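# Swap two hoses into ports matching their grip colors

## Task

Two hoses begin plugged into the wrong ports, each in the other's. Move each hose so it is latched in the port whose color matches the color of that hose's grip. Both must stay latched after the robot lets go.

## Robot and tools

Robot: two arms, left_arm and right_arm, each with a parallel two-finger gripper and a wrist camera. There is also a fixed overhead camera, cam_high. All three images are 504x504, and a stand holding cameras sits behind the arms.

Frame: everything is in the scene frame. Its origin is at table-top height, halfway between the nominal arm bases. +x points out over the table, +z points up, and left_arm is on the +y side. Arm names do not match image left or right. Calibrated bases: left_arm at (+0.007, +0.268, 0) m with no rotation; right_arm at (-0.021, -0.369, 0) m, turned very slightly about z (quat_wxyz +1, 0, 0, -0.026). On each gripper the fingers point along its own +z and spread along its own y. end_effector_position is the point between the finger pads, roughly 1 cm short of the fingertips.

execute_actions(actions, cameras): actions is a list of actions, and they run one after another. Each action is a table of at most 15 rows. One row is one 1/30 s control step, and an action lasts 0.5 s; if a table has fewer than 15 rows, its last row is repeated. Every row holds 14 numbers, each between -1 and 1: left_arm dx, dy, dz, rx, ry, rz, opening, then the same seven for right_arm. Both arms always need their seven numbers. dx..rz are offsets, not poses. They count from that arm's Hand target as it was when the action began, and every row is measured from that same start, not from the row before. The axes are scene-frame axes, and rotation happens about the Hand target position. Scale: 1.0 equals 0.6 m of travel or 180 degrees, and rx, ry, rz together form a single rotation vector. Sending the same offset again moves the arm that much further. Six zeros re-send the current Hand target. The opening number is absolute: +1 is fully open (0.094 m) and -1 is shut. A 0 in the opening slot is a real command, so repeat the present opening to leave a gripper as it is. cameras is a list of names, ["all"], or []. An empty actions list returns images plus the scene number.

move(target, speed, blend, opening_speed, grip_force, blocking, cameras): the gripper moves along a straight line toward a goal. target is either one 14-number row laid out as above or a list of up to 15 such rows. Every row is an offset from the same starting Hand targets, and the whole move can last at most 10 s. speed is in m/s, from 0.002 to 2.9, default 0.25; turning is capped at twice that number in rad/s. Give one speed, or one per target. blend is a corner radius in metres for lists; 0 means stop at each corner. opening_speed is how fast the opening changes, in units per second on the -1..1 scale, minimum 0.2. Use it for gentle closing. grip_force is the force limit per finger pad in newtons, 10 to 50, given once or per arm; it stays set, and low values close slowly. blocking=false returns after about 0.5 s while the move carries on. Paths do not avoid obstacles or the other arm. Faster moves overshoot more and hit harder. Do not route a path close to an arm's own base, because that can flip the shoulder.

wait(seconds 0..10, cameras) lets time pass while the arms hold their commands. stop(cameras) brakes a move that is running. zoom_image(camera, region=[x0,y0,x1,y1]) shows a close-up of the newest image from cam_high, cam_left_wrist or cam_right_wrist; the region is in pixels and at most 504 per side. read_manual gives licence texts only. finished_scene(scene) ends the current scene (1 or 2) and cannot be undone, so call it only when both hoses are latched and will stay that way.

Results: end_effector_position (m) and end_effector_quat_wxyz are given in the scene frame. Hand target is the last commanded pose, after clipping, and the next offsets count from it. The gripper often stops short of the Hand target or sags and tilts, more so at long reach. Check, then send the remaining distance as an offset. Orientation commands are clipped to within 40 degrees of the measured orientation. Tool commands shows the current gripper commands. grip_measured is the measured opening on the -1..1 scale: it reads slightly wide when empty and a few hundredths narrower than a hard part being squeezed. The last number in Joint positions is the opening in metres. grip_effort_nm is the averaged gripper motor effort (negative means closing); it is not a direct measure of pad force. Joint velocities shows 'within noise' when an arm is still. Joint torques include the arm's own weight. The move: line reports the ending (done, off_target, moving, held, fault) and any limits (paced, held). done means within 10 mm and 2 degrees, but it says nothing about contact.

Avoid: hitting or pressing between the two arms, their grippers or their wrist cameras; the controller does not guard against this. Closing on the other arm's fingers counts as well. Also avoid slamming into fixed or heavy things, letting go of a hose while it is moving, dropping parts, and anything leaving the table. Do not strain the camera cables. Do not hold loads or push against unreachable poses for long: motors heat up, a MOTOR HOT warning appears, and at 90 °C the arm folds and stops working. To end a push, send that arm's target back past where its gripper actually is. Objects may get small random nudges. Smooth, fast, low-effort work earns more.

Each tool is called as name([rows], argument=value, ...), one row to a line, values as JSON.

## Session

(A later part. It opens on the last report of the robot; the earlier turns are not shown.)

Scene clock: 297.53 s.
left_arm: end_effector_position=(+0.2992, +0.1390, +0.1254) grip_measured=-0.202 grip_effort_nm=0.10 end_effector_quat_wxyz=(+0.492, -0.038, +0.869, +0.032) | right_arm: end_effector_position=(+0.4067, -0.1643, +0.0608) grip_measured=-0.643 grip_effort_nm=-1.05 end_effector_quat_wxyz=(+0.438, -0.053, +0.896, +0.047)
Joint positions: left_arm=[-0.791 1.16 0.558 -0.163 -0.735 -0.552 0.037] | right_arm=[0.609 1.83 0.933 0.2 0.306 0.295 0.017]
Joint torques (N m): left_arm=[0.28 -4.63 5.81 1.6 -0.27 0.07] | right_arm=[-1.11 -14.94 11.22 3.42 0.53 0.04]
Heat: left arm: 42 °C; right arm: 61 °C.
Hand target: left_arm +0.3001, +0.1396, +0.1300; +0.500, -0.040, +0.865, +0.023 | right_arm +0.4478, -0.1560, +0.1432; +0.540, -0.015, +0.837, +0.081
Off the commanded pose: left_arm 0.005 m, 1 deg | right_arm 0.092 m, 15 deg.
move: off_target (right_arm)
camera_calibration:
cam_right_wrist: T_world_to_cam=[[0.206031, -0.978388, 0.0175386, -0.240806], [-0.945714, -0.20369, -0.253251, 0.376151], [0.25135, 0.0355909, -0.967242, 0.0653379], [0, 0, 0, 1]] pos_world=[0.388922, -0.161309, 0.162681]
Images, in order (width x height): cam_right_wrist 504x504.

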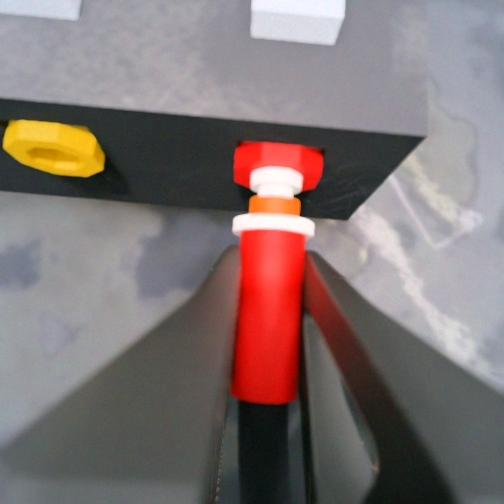

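move(target=[0,0,0,0,0,0,-0.2,0.05,0.003,0.01,0.0,-0.02,0,-0.9], speed=0.08)

move(target=[0,0,0,0,0,0,-0.2,0.03,0.002,0.015,0.0,-0.02,0,-0.9], speed=0.08, cameras=["cam_right_wrist"])

zoom_image(camera="cam_right_wrist", region=[180, 50, 432, 302])

Scene clock: 298.77 s.
left_arm: end_effector_position=(+0.2992, +0.1390, +0.1254) grip_measured=-0.202 grip_effort_nm=0.10 end_effector_quat_wxyz=(+0.492, -0.038, +0.869, +0.032) | right_arm: end_effector_position=(+0.4093, -0.1651, +0.0626) grip_measured=-0.643 grip_effort_nm=-1.05 end_effector_quat_wxyz=(+0.435, -0.068, +0.896, +0.053)
Joint positions: left_arm=[-0.791 1.16 0.558 -0.163 -0.735 -0.552 0.037] | right_arm=[0.59 1.826 0.94 0.193 0.266 0.261 0.017]
Joint torques (N m): left_arm=[0.28 -4.66 5.82 1.61 -0.26 0.07] | right_arm=[-2.02 -11.21 14.17 4.22 0.8 0.01]
Heat: left arm: 42 °C; right arm: 61 °C.
Hand target: left_arm +0.3001, +0.1396, +0.1300; +0.500, -0.040, +0.865, +0.023 | right_arm +0.4778, -0.1542, +0.1491; +0.566, -0.018, +0.820, +0.080
Off the commanded pose: left_arm 0.005 m, 1 deg | right_arm 0.111 m, 19 deg.
move: off_target (right_arm)

Scene clock: 299.70 s.
left_arm: end_effector_position=(+0.2992, +0.1390, +0.1254) grip_measured=-0.202 grip_effort_nm=0.10 end_effector_quat_wxyz=(+0.492, -0.038, +0.869, +0.032) | right_arm: end_effector_position=(+0.4101, -0.1657, +0.0628) grip_measured=-0.643 grip_effort_nm=-1.04 end_effector_quat_wxyz=(+0.435, -0.081, +0.895, +0.049)
Joint positions: left_arm=[-0.791 1.16 0.558 -0.163 -0.735 -0.552 0.037] | right_arm=[0.586 1.826 0.94 0.196 0.259 0.231 0.017]
Joint torques (N m): left_arm=[0.29 -4.66 5.82 1.61 -0.26 0.07] | right_arm=[-2.86 -10.32 15.23 4.85 0.86 0.01]
Heat: left arm: 42 °C; right arm: 61 °C.
Hand target: left_arm +0.3001, +0.1396, +0.1300; +0.500, -0.040, +0.865, +0.023 | right_arm +0.4958, -0.1530, +0.1581; +0.592, -0.020, +0.802, +0.080
Off the commanded pose: left_arm 0.005 m, 1 deg | right_arm 0.129 m, 22 deg.
move: off_target (right_arm)
camera_calibration:
cam_right_wrist: T_world_to_cam=[[0.256625, -0.965774, 0.0377258, -0.262897], [-0.934035, -0.257847, -0.247173, 0.365498], [0.248441, 0.0281936, -0.968237, 0.0664432], [0, 0, 0, 1]] pos_world=[0.392346, -0.161531, 0.164592]
Images, in order (width x height): cam_right_wrist 504x504.

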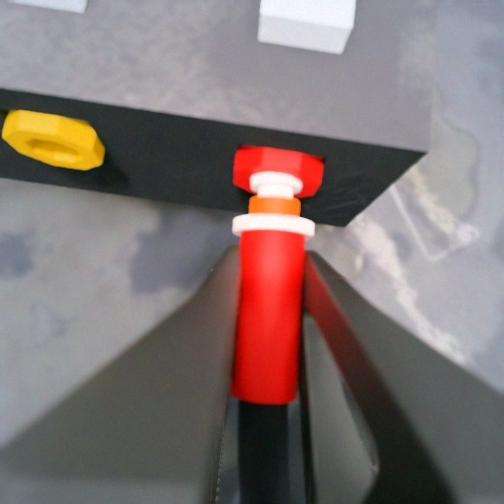

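Scaled by 2.000 from the camera's 504x504 image, which has a finer 720x720 frame.

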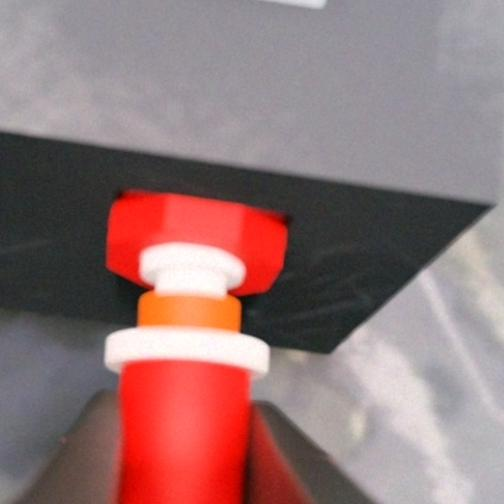

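move(target=[0,0,0,0,0,0,-0.2,0.0,0.025,0.005,0.01,-0.0,-0.03,-0.9], speed=0.08)

move(target=[0,0,0,0,0,0,-0.2,0.03,0.015,0.005,0.0,-0.01,-0.01,-0.9], speed=0.08, cameras=["cam_right_wrist"])

zoom_image(camera="cam_right_wrist", region=[180, 50, 432, 302])

Scene clock: 301.07 s.
left_arm: end_effector_position=(+0.2992, +0.1390, +0.1254) grip_measured=-0.202 grip_effort_nm=0.10 end_effector_quat_wxyz=(+0.492, -0.038, +0.869, +0.032) | right_arm: end_effector_position=(+0.4097, -0.1627, +0.0647) grip_measured=-0.643 grip_effort_nm=-1.05 end_effector_quat_wxyz=(+0.436, -0.047, +0.899, +0.016)
Joint positions: left_arm=[-0.791 1.16 0.558 -0.163 -0.735 -0.552 0.037] | right_arm=[0.634 1.847 0.992 0.123 0.381 0.306 0.017]
Joint torques (N m): left_arm=[0.27 -4.66 5.82 1.61 -0.26 0.07] | right_arm=[-1.22 -10.02 16.1 4.9 1.09 0.18]
Heat: left arm: 42 °C; right arm: 61 °C.
Hand target: left_arm +0.3001, +0.1396, +0.1300; +0.500, -0.040, +0.865, +0.023 | right_arm +0.4958, -0.1381, +0.1611; +0.595, +0.027, +0.801, +0.064
Off the commanded pose: left_arm 0.005 m, 1 deg | right_arm 0.132 m, 24 deg.
move: off_target (right_arm)

Scene clock: 302.30 s.
left_arm: end_effector_position=(+0.2992, +0.1390, +0.1254) grip_measured=-0.202 grip_effort_nm=0.10 end_effector_quat_wxyz=(+0.492, -0.038, +0.869, +0.032) | right_arm: end_effector_position=(+0.4104, -0.1613, +0.0650) grip_measured=-0.643 grip_effort_nm=-1.04 end_effector_quat_wxyz=(+0.430, -0.043, +0.902, -0.011)
Joint positions: left_arm=[-0.791 1.16 0.558 -0.163 -0.735 -0.552 0.037] | right_arm=[0.656 1.867 1.04 0.057 0.441 0.321 0.017]
Joint torques (N m): left_arm=[0.28 -4.66 5.82 1.61 -0.27 0.07] | right_arm=[-2.15 -9.11 17.26 5.44 1.03 0.09]
Heat: left arm: 42 °C; right arm: 61 °C.
Hand target: left_arm +0.3001, +0.1396, +0.1300; +0.500, -0.040, +0.865, +0.023 | right_arm +0.5138, -0.1290, +0.1640; +0.609, +0.038, +0.791, +0.055
Off the commanded pose: left_arm 0.005 m, 1 deg | right_arm 0.147 m, 27 deg.
move: off_target (right_arm)
camera_calibration:
cam_right_wrist: T_world_to_cam=[[0.138652, -0.984236, 0.109795, -0.218035], [-0.961757, -0.160264, -0.222125, 0.392893], [0.236219, -0.0747981, -0.968817, 0.0568997], [0, 0, 0, 1]] pos_world=[0.394658, -0.147376, 0.166336]
Images, in order (width x height): cam_right_wrist 504x504.

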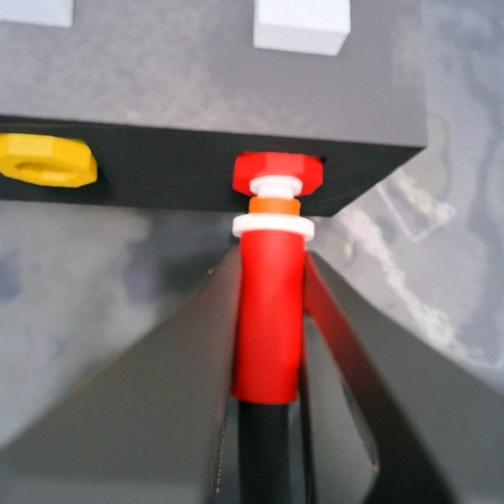

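Scaled by 2.000 from the camera's 504x504 image, which has a finer 720x720 frame.

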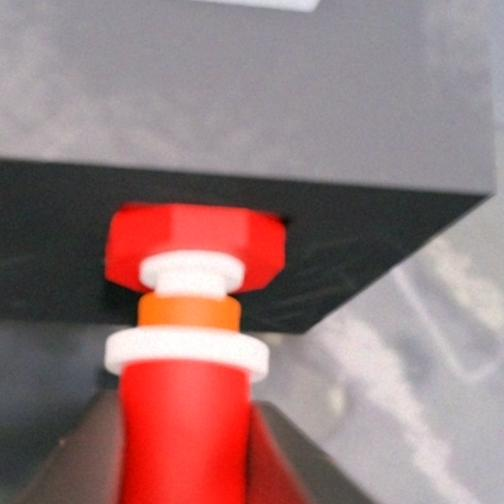

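move(target=[0,0,0,0,0,0,-0.2,0.02,-0.02,0.005,0.02,-0.01,0.03,-0.9], speed=0.04, cameras=["cam_right_wrist"])

zoom_image(camera="cam_right_wrist", region=[180, 50, 432, 302])

Scene clock: 305.00 s.
left_arm: end_effector_position=(+0.2992, +0.1390, +0.1254) grip_measured=-0.202 grip_effort_nm=0.10 end_effector_quat_wxyz=(+0.492, -0.038, +0.869, +0.032) | right_arm: end_effector_position=(+0.4161, -0.1624, +0.0652) grip_measured=-0.643 grip_effort_nm=-1.05 end_effector_quat_wxyz=(+0.415, -0.050, +0.908, +0.036)
Joint positions: left_arm=[-0.791 1.16 0.558 -0.163 -0.735 -0.552 0.037] | right_arm=[0.602 1.856 1.04 0.062 0.305 0.306 0.017]
Joint torques (N m): left_arm=[0.29 -4.64 5.81 1.61 -0.26 0.08] | right_arm=[-4.26 -10.28 14.13 6.1 0.62 0]
Heat: left arm: 42 °C; right arm: 66 °C.
Hand target: left_arm +0.3001, +0.1396, +0.1300; +0.500, -0.040, +0.865, +0.023 | right_arm +0.5258, -0.1410, +0.1671; +0.616, +0.019, +0.780, +0.109
Off the commanded pose: left_arm 0.005 m, 1 deg | right_arm 0.151 m, 30 deg.
move: off_target (right_arm)
camera_calibration:
cam_right_wrist: T_world_to_cam=[[0.193293, -0.980733, 0.0282817, -0.236765], [-0.959945, -0.194998, -0.201202, 0.390504], [0.20284, 0.011742, -0.979141, 0.0842752], [0, 0, 0, 1]] pos_world=[0.403533, -0.157046, 0.167784]
Images, in order (width x height): cam_right_wrist 504x504.

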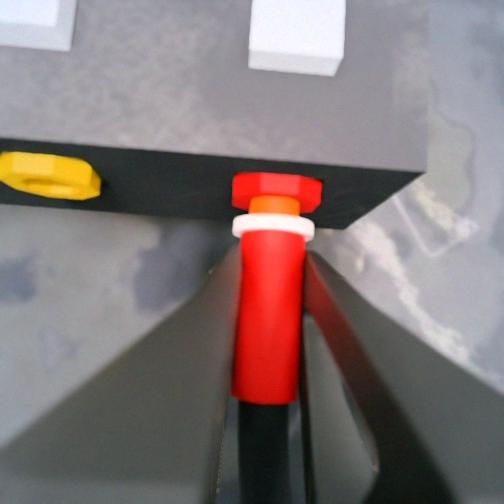

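Scaled by 2.000 from the camera's 504x504 image, which has a finer 720x720 frame.

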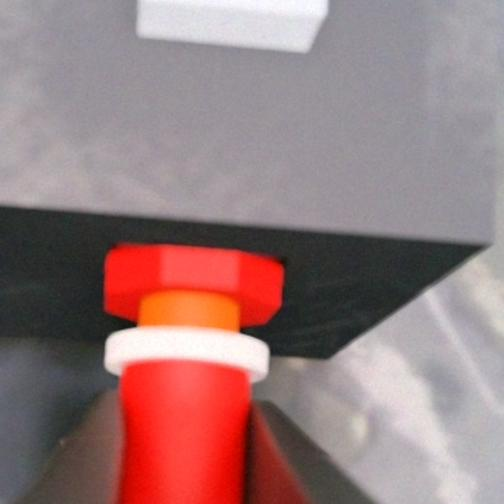

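move(target=[0,0,0,0,0,0,-0.2,0.05,0.003,0.0,0.0,-0.02,0.0,-0.9], speed=0.1, cameras=["cam_right_wrist"])

zoom_image(camera="cam_right_wrist", region=[180, 50, 432, 302])

Scene clock: 306.23 s.
left_arm: end_effector_position=(+0.2992, +0.1390, +0.1254) grip_measured=-0.202 grip_effort_nm=0.10 end_effector_quat_wxyz=(+0.492, -0.038, +0.869, +0.032) | right_arm: end_effector_position=(+0.4172, -0.1632, +0.0659) grip_measured=-0.643 grip_effort_nm=-1.05 end_effector_quat_wxyz=(+0.413, -0.058, +0.907, +0.050)
Joint positions: left_arm=[-0.791 1.16 0.558 -0.163 -0.735 -0.552 0.037] | right_arm=[0.584 1.849 1.032 0.074 0.262 0.29 0.017]
Joint torques (N m): left_arm=[0.29 -4.64 5.83 1.61 -0.26 0.07] | right_arm=[-4.94 -6.95 17.46 6.48 0.89 -0.08]
Heat: left arm: 42 °C; right arm: 69 °C.
Hand target: left_arm +0.3001, +0.1396, +0.1300; +0.500, -0.040, +0.865, +0.023 | right_arm +0.5558, -0.1392, +0.1671; +0.640, +0.016, +0.760, +0.110
Off the commanded pose: left_arm 0.005 m, 1 deg | right_arm 0.173 m, 33 deg.
move: off_target (right_arm)
camera_calibration:
cam_right_wrist: T_world_to_cam=[[0.217291, -0.976063, 0.0092952, -0.245836], [-0.955812, -0.214695, -0.200822, 0.386523], [0.198011, 0.0347523, -0.979584, 0.0905137], [0, 0, 0, 1]] pos_world=[0.404939, -0.160112, 0.168573]
Images, in order (width x height): cam_right_wrist 504x504.

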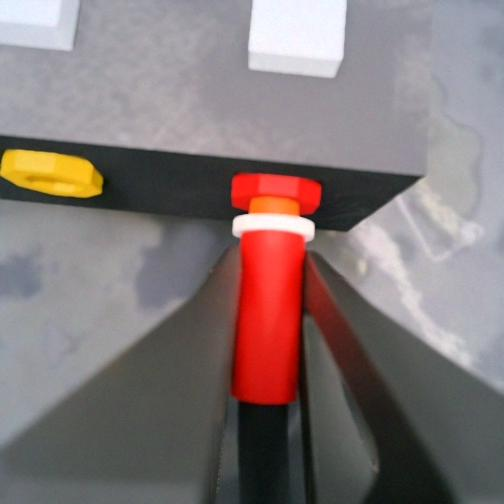

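Scaled by 2.000 from the camera's 504x504 image, which has a finer 720x720 frame.

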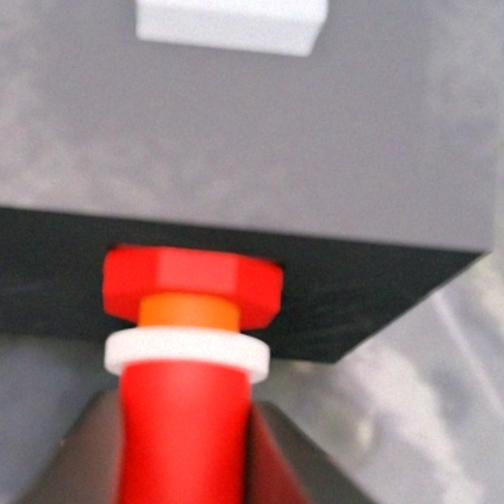

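move([
  [0,0,0,0,0,0,-0.2,-0.218,-0.033,-0.1468,-0.0608,0.1283,0.0109,-0.9],
  [0,0,0,0,0,0,-0.2,-0.218,-0.033,-0.1468,-0.0608,0.1283,0.0109,-0.2],
], speed=0.2, cameras=["cam_right_wrist"])

zoom_image(camera="cam_right_wrist", region=[180, 50, 432, 302])

Scene clock: 308.77 s.
left_arm: end_effector_position=(+0.2992, +0.1390, +0.1254) grip_measured=-0.202 grip_effort_nm=0.10 end_effector_quat_wxyz=(+0.492, -0.038, +0.869, +0.032) | right_arm: end_effector_position=(+0.4197, -0.1574, +0.0773) grip_measured=-0.202 grip_effort_nm=0.11 end_effector_quat_wxyz=(+0.464, -0.045, +0.884, +0.043)
Joint positions: left_arm=[-0.791 1.16 0.558 -0.163 -0.735 -0.552 0.037] | right_arm=[0.621 1.843 0.979 0.218 0.347 0.293 0.037]
Joint torques (N m): left_arm=[0.28 -4.66 5.81 1.61 -0.26 0.08] | right_arm=[-0.2 -8.05 6.69 2.4 0.24 0.13]
Heat: left arm: 42 °C; right arm: 70 °C.
Hand target: left_arm +0.3001, +0.1396, +0.1300; +0.500, -0.040, +0.865, +0.023 | right_arm +0.4250, -0.1591, +0.0791; +0.472, -0.036, +0.880, +0.043
Off the commanded pose: left_arm 0.005 m, 1 deg | right_arm 0.006 m, 1 deg.
move: done; target 2's new opening was sent with right_arm's hand 0.026 m and 6 deg from that target
camera_calibration:
cam_right_wrist: T_world_to_cam=[[0.185911, -0.982247, 0.0250693, -0.229808], [-0.933631, -0.184546, -0.307045, 0.396188], [0.30622, 0.0336775, -0.951365, 0.0532768], [0, 0, 0, 1]] pos_world=[0.396303, -0.154408, 0.178094]
Images, in order (width x height): cam_right_wrist 504x504.

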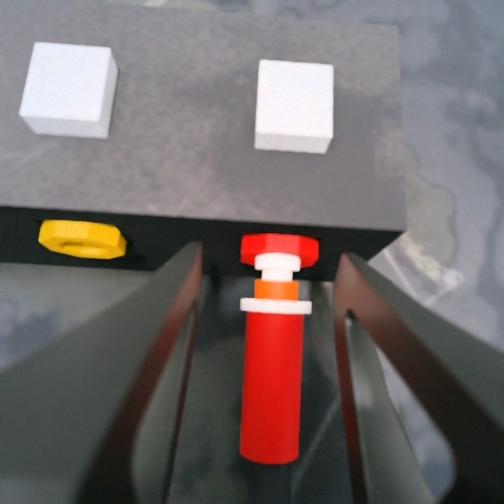

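Scaled by 2.000 from the camera's 504x504 image, which has a finer 720x720 frame.

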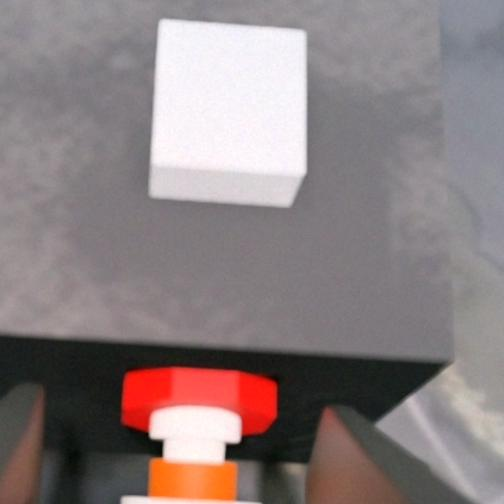

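move([
  [0,0,0,0,0,0,-0.2,0,0,0.068,0,0,0,-0.25],
  [0,0,0,0,0,0,-0.2,-0.0333,-0.0048,0.068,0,-0.043,0,-0.25],
  [0,0,0,0,0,0,-0.2,-0.0333,-0.0048,-0.0543,0,-0.043,0,-0.25],
], speed=0.08, cameras=["cam_right_wrist"])

zoom_image(camera="cam_right_wrist", region=[180, 50, 432, 302])

Scene clock: 313.37 s.
left_arm: end_effector_position=(+0.2992, +0.1390, +0.1254) grip_measured=-0.202 grip_effort_nm=0.10 end_effector_quat_wxyz=(+0.492, -0.038, +0.869, +0.032) | right_arm: end_effector_position=(+0.4067, -0.1617, +0.0512) grip_measured=-0.248 grip_effort_nm=-0.14 end_effector_quat_wxyz=(+0.529, -0.036, +0.847, +0.045)
Joint positions: left_arm=[-0.791 1.16 0.558 -0.163 -0.735 -0.552 0.037] | right_arm=[0.655 1.922 0.773 0.649 0.425 0.263 0.035]
Joint torques (N m): left_arm=[0.31 -4.63 5.81 1.61 -0.26 0.07] | right_arm=[0.68 -7.34 4.42 2.51 0.22 0]
Heat: left arm: 42 °C; right arm: 67 °C.
Hand target: left_arm +0.3001, +0.1396, +0.1300; +0.500, -0.040, +0.865, +0.023 | right_arm +0.4050, -0.1619, +0.0466; +0.531, -0.039, +0.846, +0.040
Off the commanded pose: left_arm 0.005 m, 1 deg | right_arm 0.005 m, 1 deg.
move: done
camera_calibration:
cam_right_wrist: T_world_to_cam=[[0.164794, -0.985842, 0.030954, -0.223224], [-0.880444, -0.161177, -0.445916, 0.364444], [0.444592, 0.0462311, -0.894539, -0.0246775], [0, 0, 0, 1]] pos_world=[0.36863, -0.160183, 0.147346]
Images, in order (width x height): cam_right_wrist 504x504.

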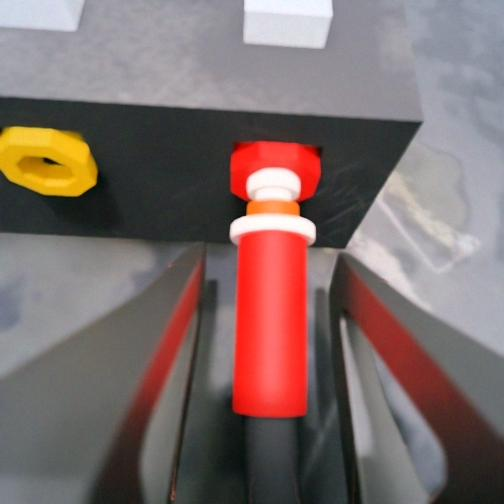

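Scaled by 2.000 from the camera's 504x504 image, which has a finer 720x720 frame.

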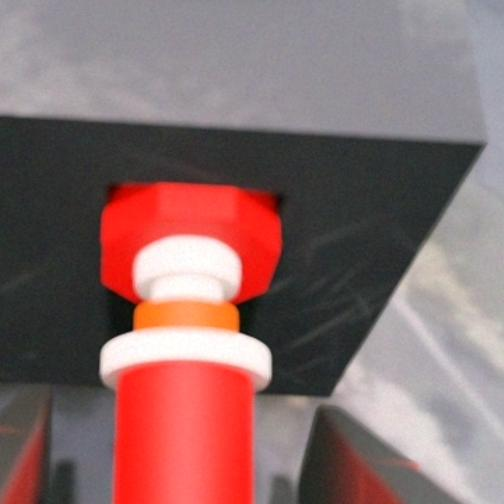

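move([
  [0,0,0,0,0,0,-0.2,-0.0035,0.0005,0.06,0,0,0,-0.25],
  [0,0,0,0,0,0,-0.2,-0.0035,0.0005,0.0085,0,0,0,-0.25],
  [0,0,0,0,0,0,-0.2,-0.0035,0.0005,0.0085,0,0,0,-0.9],
], speed=0.07, cameras=["cam_right_wrist"])

zoom_image(camera="cam_right_wrist", region=[180, 50, 432, 302])

Scene clock: 316.43 s.
left_arm: end_effector_position=(+0.2992, +0.1390, +0.1254) grip_measured=-0.202 grip_effort_nm=0.10 end_effector_quat_wxyz=(+0.492, -0.038, +0.869, +0.032) | right_arm: end_effector_position=(+0.4053, -0.1615, +0.0571) grip_measured=-0.654 grip_effort_nm=-1.07 end_effector_quat_wxyz=(+0.530, -0.036, +0.846, +0.044)
Joint positions: left_arm=[-0.791 1.16 0.558 -0.163 -0.735 -0.552 0.037] | right_arm=[0.658 1.899 0.773 0.628 0.429 0.263 0.016]
Joint torques (N m): left_arm=[0.29 -4.64 5.81 1.61 -0.26 0.07] | right_arm=[0.73 -7.23 4.34 2.52 0.22 0.01]
Heat: left arm: 42 °C; right arm: 66 °C.
Hand target: left_arm +0.3001, +0.1396, +0.1300; +0.500, -0.040, +0.865, +0.023 | right_arm +0.4029, -0.1617, +0.0516; +0.531, -0.039, +0.846, +0.040
Off the commanded pose: left_arm 0.005 m, 1 deg | right_arm 0.006 m, 1 deg.
move: done
camera_calibration:
cam_right_wrist: T_world_to_cam=[[0.16472, -0.985807, 0.0324392, -0.223044], [-0.879396, -0.161675, -0.4478, 0.365543], [0.446689, 0.0452348, -0.893545, -0.0197834], [0, 0, 0, 1]] pos_world=[0.367034, -0.159884, 0.153248]
Images, in order (width x height): cam_right_wrist 504x504.

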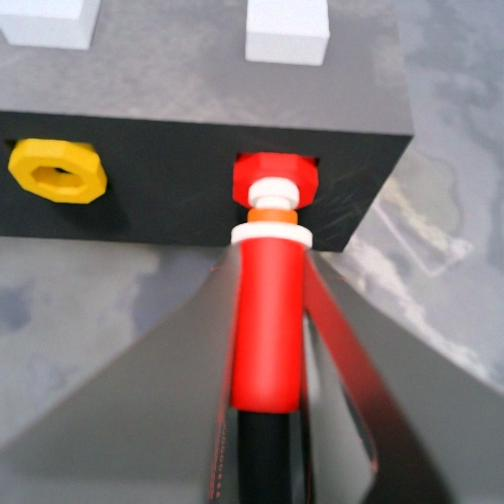

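Scaled by 2.000 from the camera's 504x504 image, which has a finer 720x720 frame.

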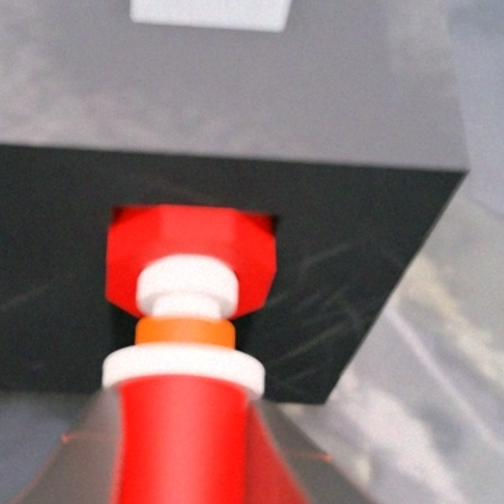

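move(target=[0,0,0,0,0,0,-0.2,0.02,0.004,0.06,0,-0.01,0,-0.9], speed=0.06)

move(target=[0,0,0,0,0,0,-0.2,0.01,0.002,0.015,0,-0.005,0,-0.9], speed=0.06, cameras=["cam_right_wrist"])

zoom_image(camera="cam_right_wrist", region=[180, 50, 432, 302])

Scene clock: 317.80 s.
left_arm: end_effector_position=(+0.2992, +0.1390, +0.1254) grip_measured=-0.202 grip_effort_nm=0.10 end_effector_quat_wxyz=(+0.492, -0.038, +0.869, +0.032) | right_arm: end_effector_position=(+0.4038, -0.1627, +0.0569) grip_measured=-0.653 grip_effort_nm=-1.04 end_effector_quat_wxyz=(+0.517, -0.050, +0.854, +0.030)
Joint positions: left_arm=[-0.791 1.16 0.558 -0.163 -0.735 -0.552 0.037] | right_arm=[0.658 1.881 0.792 0.553 0.431 0.242 0.016]
Joint torques (N m): left_arm=[0.29 -4.64 5.83 1.61 -0.27 0.07] | right_arm=[-0.21 -11.73 8.21 2.19 0.21 0]
Heat: left arm: 42 °C; right arm: 65 °C.
Hand target: left_arm +0.3001, +0.1396, +0.1300; +0.500, -0.040, +0.865, +0.023 | right_arm +0.4149, -0.1593, +0.0876; +0.544, -0.040, +0.837, +0.040
Off the commanded pose: left_arm 0.005 m, 1 deg | right_arm 0.033 m, 4 deg.
move: off_target (right_arm)

Scene clock: 318.60 s.
left_arm: end_effector_position=(+0.2992, +0.1390, +0.1254) grip_measured=-0.202 grip_effort_nm=0.10 end_effector_quat_wxyz=(+0.492, -0.038, +0.869, +0.032) | right_arm: end_effector_position=(+0.4067, -0.1636, +0.0587) grip_measured=-0.653 grip_effort_nm=-1.05 end_effector_quat_wxyz=(+0.514, -0.053, +0.856, +0.024)
Joint positions: left_arm=[-0.791 1.16 0.558 -0.163 -0.735 -0.552 0.037] | right_arm=[0.653 1.879 0.809 0.526 0.431 0.232 0.016]
Joint torques (N m): left_arm=[0.28 -4.67 5.82 1.61 -0.26 0.07] | right_arm=[-0.2 -12.12 8.8 2.39 0.19 0.01]
Heat: left arm: 42 °C; right arm: 64 °C.
Hand target: left_arm +0.3001, +0.1396, +0.1300; +0.500, -0.040, +0.865, +0.023 | right_arm +0.4210, -0.1581, +0.0966; +0.550, -0.040, +0.833, +0.040
Off the commanded pose: left_arm 0.005 m, 1 deg | right_arm 0.041 m, 5 deg.
move: off_target (right_arm)
camera_calibration:
cam_right_wrist: T_world_to_cam=[[0.17465, -0.98136, 0.0801898, -0.23155], [-0.892658, -0.192179, -0.407713, 0.365148], [0.415524, -0.00037509, -0.909582, -0.012736], [0, 0, 0, 1]] pos_world=[0.371685, -0.157064, 0.155859]
Images, in order (width x height): cam_right_wrist 504x504.

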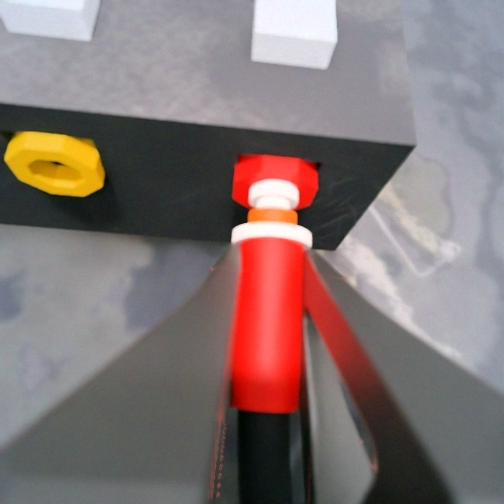

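Scaled by 2.000 from the camera's 504x504 image, which has a finer 720x720 frame.

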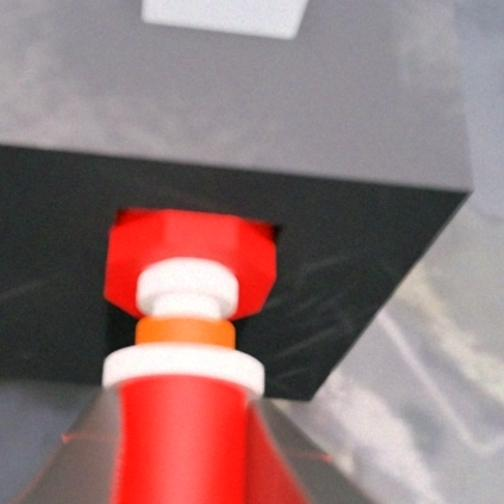

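move(target=[0,0,0,0,0,0,-0.2,0.005,0.006,0.025,0.025,-0.01,0,-0.9], speed=0.06)

move(target=[0,0,0,0,0,0,-0.2,0.005,0.002,0.015,0,-0.005,0,-0.9], speed=0.06, cameras=["cam_right_wrist"])

zoom_image(camera="cam_right_wrist", region=[180, 50, 432, 302])

Scene clock: 319.87 s.
left_arm: end_effector_position=(+0.2992, +0.1390, +0.1254) grip_measured=-0.202 grip_effort_nm=0.10 end_effector_quat_wxyz=(+0.492, -0.038, +0.869, +0.032) | right_arm: end_effector_position=(+0.4067, -0.1633, +0.0599) grip_measured=-0.653 grip_effort_nm=-1.05 end_effector_quat_wxyz=(+0.511, -0.045, +0.857, +0.037)
Joint positions: left_arm=[-0.791 1.16 0.558 -0.163 -0.735 -0.552 0.037] | right_arm=[0.647 1.872 0.809 0.518 0.411 0.257 0.016]
Joint torques (N m): left_arm=[0.29 -4.63 5.79 1.6 -0.27 0.08] | right_arm=[-0.2 -13.35 8.39 2.87 0.12 0.19]
Heat: left arm: 42 °C; right arm: 64 °C.
Hand target: left_arm +0.3001, +0.1396, +0.1300; +0.500, -0.040, +0.865, +0.023 | right_arm +0.4239, -0.1544, +0.1115; +0.564, -0.019, +0.822, +0.072
Off the commanded pose: left_arm 0.005 m, 1 deg | right_arm 0.055 m, 9 deg.
move: off_target (right_arm)

Scene clock: 320.60 s.
left_arm: end_effector_position=(+0.2992, +0.1390, +0.1254) grip_measured=-0.202 grip_effort_nm=0.10 end_effector_quat_wxyz=(+0.492, -0.038, +0.869, +0.032) | right_arm: end_effector_position=(+0.4055, -0.1633, +0.0605) grip_measured=-0.653 grip_effort_nm=-1.05 end_effector_quat_wxyz=(+0.508, -0.047, +0.859, +0.037)
Joint positions: left_arm=[-0.791 1.16 0.558 -0.163 -0.735 -0.552 0.037] | right_arm=[0.647 1.864 0.809 0.504 0.407 0.257 0.016]
Joint torques (N m): left_arm=[0.29 -4.66 5.81 1.61 -0.26 0.07] | right_arm=[-0.2 -13.75 9.37 2.92 0.2 0.11]
Heat: left arm: 42 °C; right arm: 64 °C.
Hand target: left_arm +0.3001, +0.1396, +0.1300; +0.500, -0.040, +0.865, +0.023 | right_arm +0.4270, -0.1532, +0.1207; +0.571, -0.019, +0.818, +0.071
Off the commanded pose: left_arm 0.005 m, 1 deg | right_arm 0.065 m, 10 deg.
move: off_target (right_arm)
camera_calibration:
cam_right_wrist: T_world_to_cam=[[0.177921, -0.982791, 0.0496665, -0.230898], [-0.898088, -0.182802, -0.400027, 0.368126], [0.402222, 0.0265682, -0.915157, -0.000427953], [0, 0, 0, 1]] pos_world=[0.371863, -0.159619, 0.158337]
Images, in order (width x height): cam_right_wrist 504x504.

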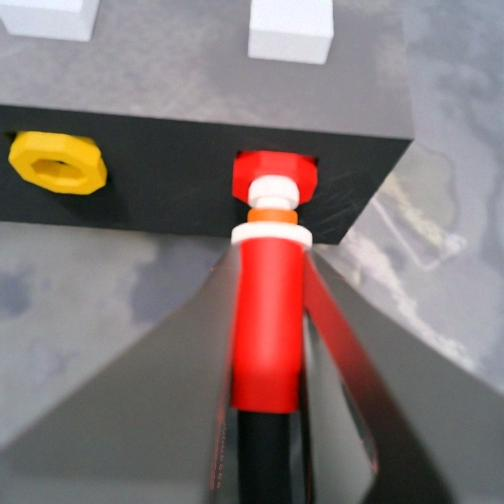

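Scaled by 2.000 from the camera's 504x504 image, which has a finer 720x720 frame.

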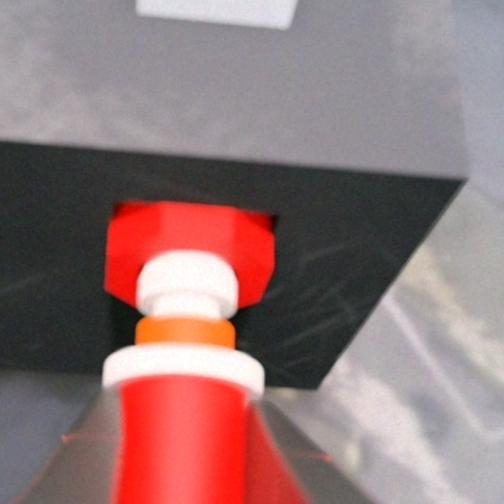

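move(target=[0,0,0,0,0,0,-0.2,0.06,0.014,0.02,0.0,-0.02,-0.005,-0.9], speed=0.1, cameras=["cam_right_wrist"])

zoom_image(camera="cam_right_wrist", region=[180, 50, 432, 302])

Scene clock: 321.70 s.
left_arm: end_effector_position=(+0.2992, +0.1390, +0.1254) grip_measured=-0.202 grip_effort_nm=0.10 end_effector_quat_wxyz=(+0.492, -0.038, +0.869, +0.032) | right_arm: end_effector_position=(+0.4101, -0.1631, +0.0623) grip_measured=-0.653 grip_effort_nm=-1.05 end_effector_quat_wxyz=(+0.498, -0.057, +0.865, +0.027)
Joint positions: left_arm=[-0.791 1.16 0.558 -0.163 -0.735 -0.552 0.037] | right_arm=[0.64 1.864 0.85 0.436 0.402 0.238 0.016]
Joint torques (N m): left_arm=[0.31 -4.64 5.83 1.61 -0.26 0.08] | right_arm=[-1.25 -9.2 13.89 4.03 0.38 -0.03]
Heat: left arm: 42 °C; right arm: 64 °C.
Hand target: left_arm +0.3001, +0.1396, +0.1300; +0.500, -0.040, +0.865, +0.023 | right_arm +0.4629, -0.1447, +0.1326; +0.597, -0.015, +0.799, +0.066
Off the commanded pose: left_arm 0.005 m, 1 deg | right_arm 0.090 m, 15 deg.
move: off_target (right_arm)
camera_calibration:
cam_right_wrist: T_world_to_cam=[[0.18575, -0.979841, 0.0735477, -0.235833], [-0.905261, -0.199757, -0.374967, 0.37161], [0.3821, 0.00307021, -0.924116, 0.00438884], [0, 0, 0, 1]] pos_world=[0.378533, -0.15686, 0.160742]
Images, in order (width x height): cam_right_wrist 504x504.

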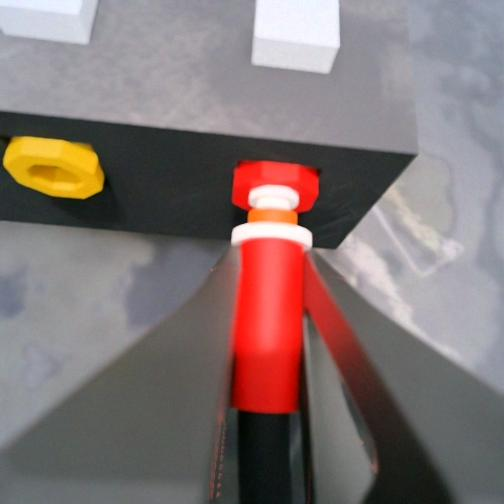

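Scaled by 2.000 from the camera's 504x504 image, which has a finer 720x720 frame.

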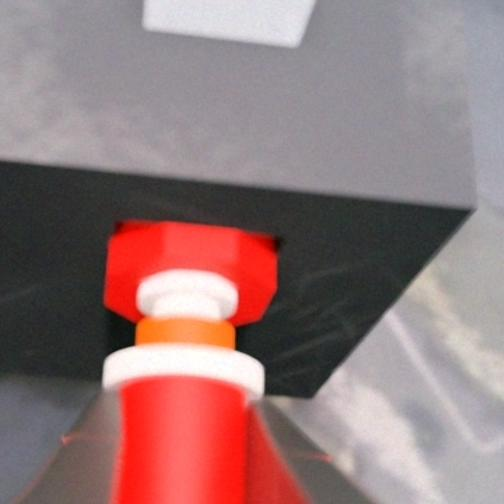

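move(target=[0,0,0,0,0,0,-0.2,0.05,0.008,0.015,0.015,-0.025,-0.005,-0.9], speed=0.1, cameras=["cam_right_wrist"])

zoom_image(camera="cam_right_wrist", region=[180, 50, 432, 302])

Scene clock: 322.70 s.
left_arm: end_effector_position=(+0.2992, +0.1390, +0.1254) grip_measured=-0.202 grip_effort_nm=0.10 end_effector_quat_wxyz=(+0.492, -0.038, +0.869, +0.032) | right_arm: end_effector_position=(+0.4144, -0.1624, +0.0629) grip_measured=-0.652 grip_effort_nm=-1.04 end_effector_quat_wxyz=(+0.502, -0.055, +0.863, +0.025)
Joint positions: left_arm=[-0.791 1.16 0.558 -0.163 -0.735 -0.552 0.037] | right_arm=[0.639 1.878 0.865 0.443 0.408 0.236 0.016]
Joint torques (N m): left_arm=[0.27 -4.66 5.83 1.61 -0.26 0.07] | right_arm=[-3.04 -6.63 16.31 4.95 0.29 -0.05]
Heat: left arm: 42 °C; right arm: 65 °C.
Hand target: left_arm +0.3001, +0.1396, +0.1300; +0.500, -0.040, +0.865, +0.023 | right_arm +0.4929, -0.1400, +0.1415; +0.628, +0.002, +0.774, +0.080
Off the commanded pose: left_arm 0.005 m, 1 deg | right_arm 0.113 m, 20 deg.
move: off_target (right_arm)
camera_calibration:
cam_right_wrist: T_world_to_cam=[[0.17929, -0.980806, 0.0766395, -0.233633], [-0.903387, -0.194982, -0.381934, 0.37636], [0.389546, -0.000758118, -0.921007, -0.000655018], [0, 0, 0, 1]] pos_world=[0.382142, -0.155766, 0.161047]
Images, in order (width x height): cam_right_wrist 504x504.

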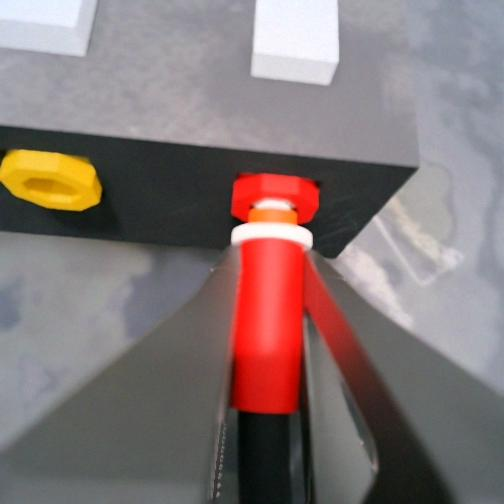

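Scaled by 2.000 from the camera's 504x504 image, which has a finer 720x720 frame.

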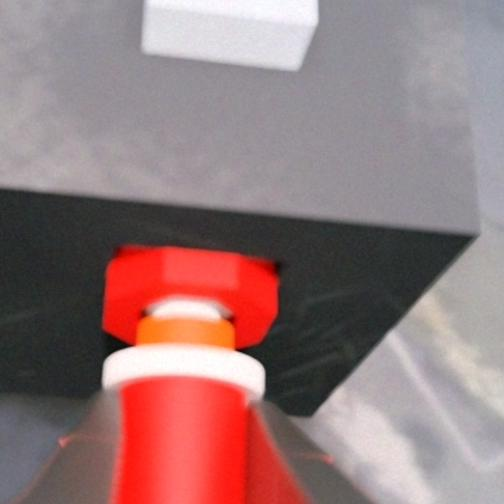

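move(target=[0,0,0,0,0,0,-0.2,0.06,0.01,0.008,0.01,-0.025,-0.005,-0.9], speed=0.1, cameras=["cam_right_wrist"])

zoom_image(camera="cam_right_wrist", region=[180, 50, 432, 302])

Scene clock: 343.17 s.
left_arm: end_effector_position=(+0.2992, +0.1390, +0.1254) grip_measured=-0.202 grip_effort_nm=0.10 end_effector_quat_wxyz=(+0.492, -0.038, +0.869, +0.032) | right_arm: end_effector_position=(+0.4174, -0.1622, +0.0626) grip_measured=-0.652 grip_effort_nm=-1.05 end_effector_quat_wxyz=(+0.504, -0.054, +0.862, +0.016)
Joint positions: left_arm=[-0.791 1.16 0.558 -0.163 -0.735 -0.552 0.037] | right_arm=[0.642 1.892 0.878 0.445 0.427 0.229 0.016]
Joint torques (N m): left_arm=[0.29 -4.66 5.82 1.61 -0.26 0.07] | right_arm=[-5.24 -3.51 19.79 5.69 0.1 -0.11]
Heat: left arm: 41 °C; right arm: 79 °C. Fold the right arm in close to its base, or ease its load, before you think long.
Hand target: left_arm +0.3001, +0.1396, +0.1300; +0.500, -0.040, +0.865, +0.023 | right_arm +0.5290, -0.1340, +0.1463; +0.659, +0.015, +0.747, +0.087
Off the commanded pose: left_arm 0.005 m, 1 deg | right_arm 0.142 m, 25 deg.
MOTOR HOT: joint 4 (wrist pitch) of the right arm reports 79 °C; the controller's stop level is 90 °C. To cool a motor, set the load down, stop pushing, or move to a pose that needs little force.
move: off_target (right_arm)
camera_calibration:
cam_right_wrist: T_world_to_cam=[[0.169547, -0.981286, 0.0912811, -0.230929], [-0.902456, -0.191807, -0.385725, 0.379265], [0.396015, -0.0169786, -0.918087, -0.00763921], [0, 0, 0, 1]] pos_world=[0.384448, -0.153991, 0.160358]
Images, in order (width x height): cam_right_wrist 504x504.

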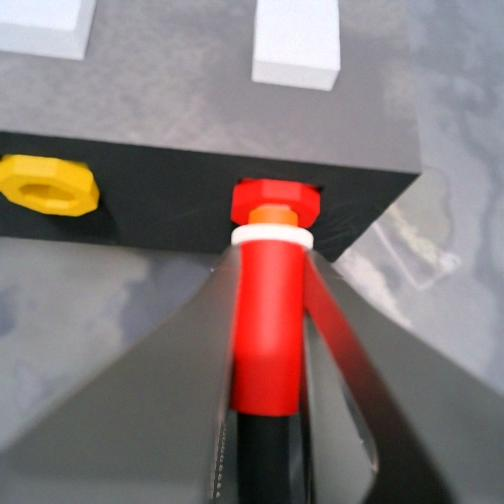

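Scaled by 2.000 from the camera's 504x504 image, which has a finer 720x720 frame.

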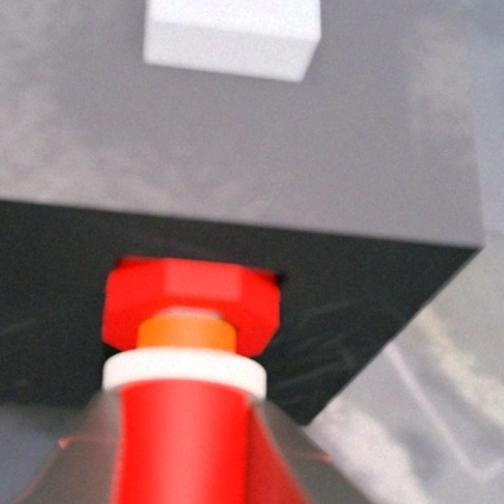

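move(target=[0,0,0,0,0,0,-0.2,-0.148,-0.038,-0.11,-0.0495,0.1003,0.0141,-0.9], speed=0.2, cameras=["cam_right_wrist"])

Scene clock: 344.73 s.
left_arm: end_effector_position=(+0.2992, +0.1390, +0.1254) grip_measured=-0.202 grip_effort_nm=0.10 end_effector_quat_wxyz=(+0.492, -0.038, +0.869, +0.032) | right_arm: end_effector_position=(+0.4144, -0.1626, +0.0594) grip_measured=-0.652 grip_effort_nm=-1.05 end_effector_quat_wxyz=(+0.495, -0.059, +0.867, +0.015)
Joint positions: left_arm=[-0.791 1.16 0.558 -0.163 -0.735 -0.552 0.037] | right_arm=[0.642 1.886 0.878 0.418 0.419 0.229 0.016]
Joint torques (N m): left_arm=[0.29 -4.63 5.81 1.61 -0.26 0.07] | right_arm=[-1.95 -6.93 9.88 3.04 -0.09 0.1]
Heat: left arm: 41 °C; right arm: 80 °C. Fold the right arm in close to its base, or ease its load, before you think long.
Hand target: left_arm +0.3001, +0.1396, +0.1300; +0.500, -0.040, +0.865, +0.023 | right_arm +0.4401, -0.1569, +0.0803; +0.531, -0.039, +0.846, +0.040
Off the commanded pose: left_arm 0.005 m, 1 deg | right_arm 0.034 m, 6 deg.
MOTOR HOT: still on. Joint 4 (wrist pitch) of the right arm reports 80 °C.
move: off_target (right_arm)
camera_calibration:
cam_right_wrist: T_world_to_cam=[[0.178237, -0.979346, 0.095467, -0.234041], [-0.908857, -0.201034, -0.365464, 0.375299], [0.377108, -0.0216268, -0.925917, -0.00188791], [0, 0, 0, 1]] pos_world=[0.38352, -0.1538, 0.157754]
Images, in order (width x height): cam_right_wrist 504x504.

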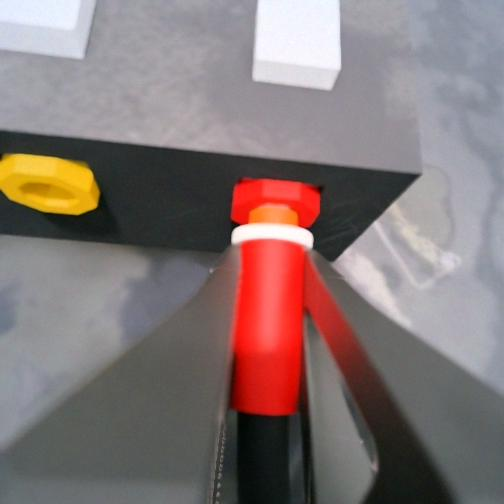

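wait(seconds=10, cameras=[])

Scene clock: 354.87 s.
left_arm: end_effector_position=(+0.2992, +0.1390, +0.1254) grip_measured=-0.202 grip_effort_nm=0.10 end_effector_quat_wxyz=(+0.492, -0.038, +0.869, +0.032) | right_arm: end_effector_position=(+0.4144, -0.1626, +0.0594) grip_measured=-0.652 grip_effort_nm=-1.05 end_effector_quat_wxyz=(+0.495, -0.059, +0.867, +0.015)
Joint positions: left_arm=[-0.791 1.16 0.558 -0.163 -0.735 -0.552 0.037] | right_arm=[0.642 1.886 0.878 0.418 0.419 0.229 0.016]
Joint torques (N m): left_arm=[0.29 -4.63 5.82 1.61 -0.26 0.07] | right_arm=[-1.94 -6.89 9.94 3.03 -0.08 0.08]
Heat: left arm: 41 °C; right arm: 74 °C. Fold the right arm in close to its base, or ease its load, before you think long.
Hand target: left_arm +0.3001, +0.1396, +0.1300; +0.500, -0.040, +0.865, +0.023 | right_arm +0.4401, -0.1569, +0.0804; +0.531, -0.039, +0.846, +0.040
Tool commands: left_gripper/opening=-0.2 right_gripper/opening=-0.9
Off the commanded pose: left_arm 0.005 m, 1 deg | right_arm 0.034 m, 6 deg.
MOTOR HOT: still on. Joint 3 (elbow) of the right arm reports 74 °C.
wait: 10.00 s; at rest by 0.03 s
No camera images: "cameras" was empty.

move(target=[0,0,0,0,0,0,-0.2,-0.025,-0.002,-0.02,0,0,0,-0.9], speed=0.2)

wait(seconds=10, cameras=["cam_right_wrist"])

Scene clock: 355.87 s.
left_arm: end_effector_position=(+0.2992, +0.1390, +0.1254) grip_measured=-0.202 grip_effort_nm=0.10 end_effector_quat_wxyz=(+0.492, -0.038, +0.869, +0.032) | right_arm: end_effector_position=(+0.4140, -0.1621, +0.0600) grip_measured=-0.652 grip_effort_nm=-1.05 end_effector_quat_wxyz=(+0.503, -0.055, +0.862, +0.021)
Joint positions: left_arm=[-0.791 1.16 0.558 -0.163 -0.735 -0.552 0.037] | right_arm=[0.643 1.888 0.862 0.455 0.419 0.233 0.016]
Joint torques (N m): left_arm=[0.29 -4.64 5.82 1.61 -0.26 0.08] | right_arm=[-0.4 -6.68 6.06 3.26 0.1 0.19]
Heat: left arm: 41 °C; right arm: 74 °C. Fold the right arm in close to its base, or ease its load, before you think long.
Hand target: left_arm +0.3001, +0.1396, +0.1300; +0.500, -0.040, +0.865, +0.023 | right_arm +0.4251, -0.1580, +0.0684; +0.531, -0.039, +0.846, +0.040
Off the commanded pose: left_arm 0.005 m, 1 deg | right_arm 0.015 m, 5 deg.
MOTOR HOT: still on. Joint 3 (elbow) of the right arm reports 74 °C.
move: off_target (right_arm)

Scene clock: 365.87 s.
left_arm: end_effector_position=(+0.2992, +0.1390, +0.1254) grip_measured=-0.202 grip_effort_nm=0.10 end_effector_quat_wxyz=(+0.492, -0.038, +0.869, +0.032) | right_arm: end_effector_position=(+0.4140, -0.1621, +0.0600) grip_measured=-0.652 grip_effort_nm=-1.05 end_effector_quat_wxyz=(+0.503, -0.055, +0.862, +0.021)
Joint positions: left_arm=[-0.791 1.16 0.558 -0.163 -0.735 -0.552 0.037] | right_arm=[0.643 1.888 0.862 0.455 0.419 0.233 0.016]
Joint torques (N m): left_arm=[0.28 -4.66 5.82 1.61 -0.26 0.07] | right_arm=[-0.31 -6.75 6.04 3.27 0.08 0.18]
Heat: left arm: 41 °C; right arm: 75 °C. Fold the right arm in close to its base, or ease its load, before you think long.
Hand target: left_arm +0.3001, +0.1396, +0.1300; +0.500, -0.040, +0.865, +0.023 | right_arm +0.4251, -0.1580, +0.0684; +0.531, -0.039, +0.846, +0.040
Tool commands: left_gripper/opening=-0.2 right_gripper/opening=-0.9
Off the commanded pose: left_arm 0.005 m, 1 deg | right_arm 0.015 m, 5 deg.
MOTOR HOT: still on. Joint 4 (wrist pitch) of the right arm reports 75 °C.
wait: 10.00 s; at rest by 0.17 s
camera_calibration:
cam_right_wrist: T_world_to_cam=[[0.176017, -0.980755, 0.0844872, -0.232188], [-0.902898, -0.195043, -0.383059, 0.374742], [0.392165, -0.00885832, -0.919852, -0.00566683], [0, 0, 0, 1]] pos_world=[0.381445, -0.154679, 0.157952]
Images, in order (width x height): cam_right_wrist 504x504.

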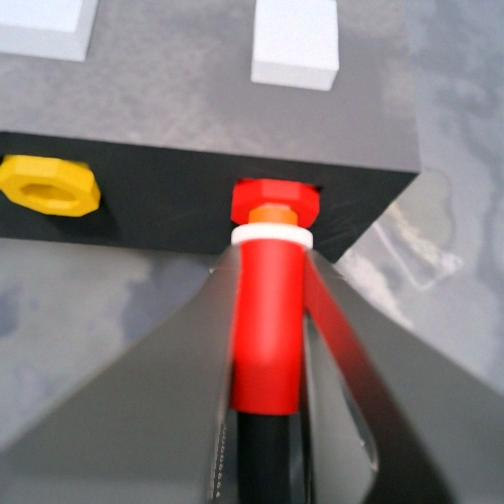

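move(target=[0,0,0,0,0,0,-0.2,0,0,0,0,0.04,0,-0.9], speed=0.2)

wait(seconds=10, cameras=[])

wait(seconds=10, cameras=["cam_right_wrist"])

Scene clock: 367.10 s.
left_arm: end_effector_position=(+0.2992, +0.1390, +0.1254) grip_measured=-0.202 grip_effort_nm=0.10 end_effector_quat_wxyz=(+0.492, -0.038, +0.869, +0.032) | right_arm: end_effector_position=(+0.4115, -0.1618, +0.0585) grip_measured=-0.652 grip_effort_nm=-1.05 end_effector_quat_wxyz=(+0.470, -0.046, +0.881, +0.021)
Joint positions: left_arm=[-0.791 1.16 0.558 -0.163 -0.735 -0.552 0.037] | right_arm=[0.642 1.872 0.917 0.304 0.405 0.284 0.016]
Joint torques (N m): left_arm=[0.29 -4.64 5.83 1.61 -0.26 0.07] | right_arm=[-1.66 -8.1 9.54 2.09 -0.29 0.2]
Heat: left arm: 41 °C; right arm: 74 °C. Fold the right arm in close to its base, or ease its load, before you think long.
Hand target: left_arm +0.3001, +0.1396, +0.1300; +0.500, -0.040, +0.865, +0.023 | right_arm +0.4252, -0.1579, +0.0684; +0.477, -0.036, +0.877, +0.042
Off the commanded pose: left_arm 0.005 m, 1 deg | right_arm 0.017 m, 3 deg.
MOTOR HOT: still on. Joint 4 (wrist pitch) of the right arm reports 74 °C.
move: off_target (right_arm)

Scene clock: 377.10 s.
left_arm: end_effector_position=(+0.2992, +0.1390, +0.1254) grip_measured=-0.202 grip_effort_nm=0.10 end_effector_quat_wxyz=(+0.492, -0.038, +0.869, +0.032) | right_arm: end_effector_position=(+0.4115, -0.1619, +0.0584) grip_measured=-0.652 grip_effort_nm=-1.05 end_effector_quat_wxyz=(+0.470, -0.046, +0.881, +0.021)
Joint positions: left_arm=[-0.791 1.16 0.558 -0.163 -0.735 -0.552 0.037] | right_arm=[0.642 1.872 0.917 0.303 0.405 0.284 0.016]
Joint torques (N m): left_arm=[0.28 -4.66 5.82 1.61 -0.26 0.07] | right_arm=[-1.65 -8.01 9.5 2.09 -0.28 0.18]
Heat: left arm: 41 °C; right arm: 68 °C.
Hand target: left_arm +0.3001, +0.1396, +0.1300; +0.500, -0.040, +0.865, +0.023 | right_arm +0.4251, -0.1579, +0.0683; +0.476, -0.036, +0.877, +0.042
Tool commands: left_gripper/opening=-0.2 right_gripper/opening=-0.9
Off the commanded pose: left_arm 0.005 m, 1 deg | right_arm 0.017 m, 3 deg.
MOTOR HOT: cleared for the motors of the right arm.
wait: 10.00 s; at rest by 0.17 s
No camera images: "cameras" was empty.

Scene clock: 387.10 s.
left_arm: end_effector_position=(+0.2992, +0.1390, +0.1254) grip_measured=-0.202 grip_effort_nm=0.10 end_effector_quat_wxyz=(+0.492, -0.038, +0.869, +0.032) | right_arm: end_effector_position=(+0.4115, -0.1619, +0.0584) grip_measured=-0.652 grip_effort_nm=-1.05 end_effector_quat_wxyz=(+0.470, -0.046, +0.881, +0.021)
Joint positions: left_arm=[-0.791 1.16 0.558 -0.163 -0.735 -0.552 0.037] | right_arm=[0.642 1.872 0.917 0.303 0.405 0.284 0.016]
Joint torques (N m): left_arm=[0.29 -4.62 5.81 1.61 -0.26 0.07] | right_arm=[-1.62 -8.03 9.46 2.08 -0.29 0.17]
Heat: left arm: 41 °C; right arm: 67 °C.
Hand target: left_arm +0.3001, +0.1396, +0.1300; +0.500, -0.040, +0.865, +0.023 | right_arm +0.4251, -0.1579, +0.0683; +0.476, -0.036, +0.877, +0.042
Tool commands: left_gripper/opening=-0.2 right_gripper/opening=-0.9
Off the commanded pose: left_arm 0.005 m, 1 deg | right_arm 0.017 m, 3 deg.
wait: 10.00 s; at rest by 0.17 s
camera_calibration:
cam_right_wrist: T_world_to_cam=[[0.165565, -0.983968, 0.0662972, -0.226526], [-0.932431, -0.178078, -0.31442, 0.382858], [0.321186, -0.00976055, -0.946966, 0.0245245], [0, 0, 0, 1]] pos_world=[0.386617, -0.154477, 0.15862]
Images, in order (width x height): cam_right_wrist 504x504.

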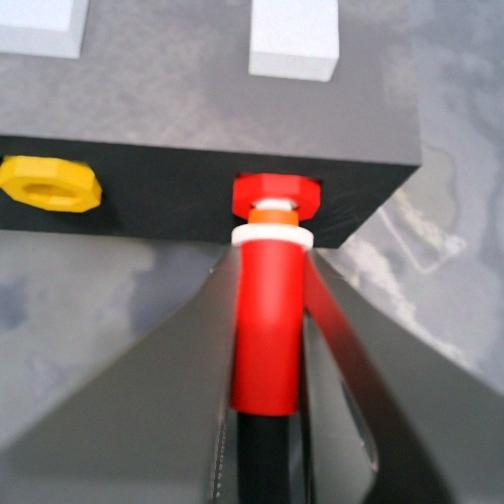

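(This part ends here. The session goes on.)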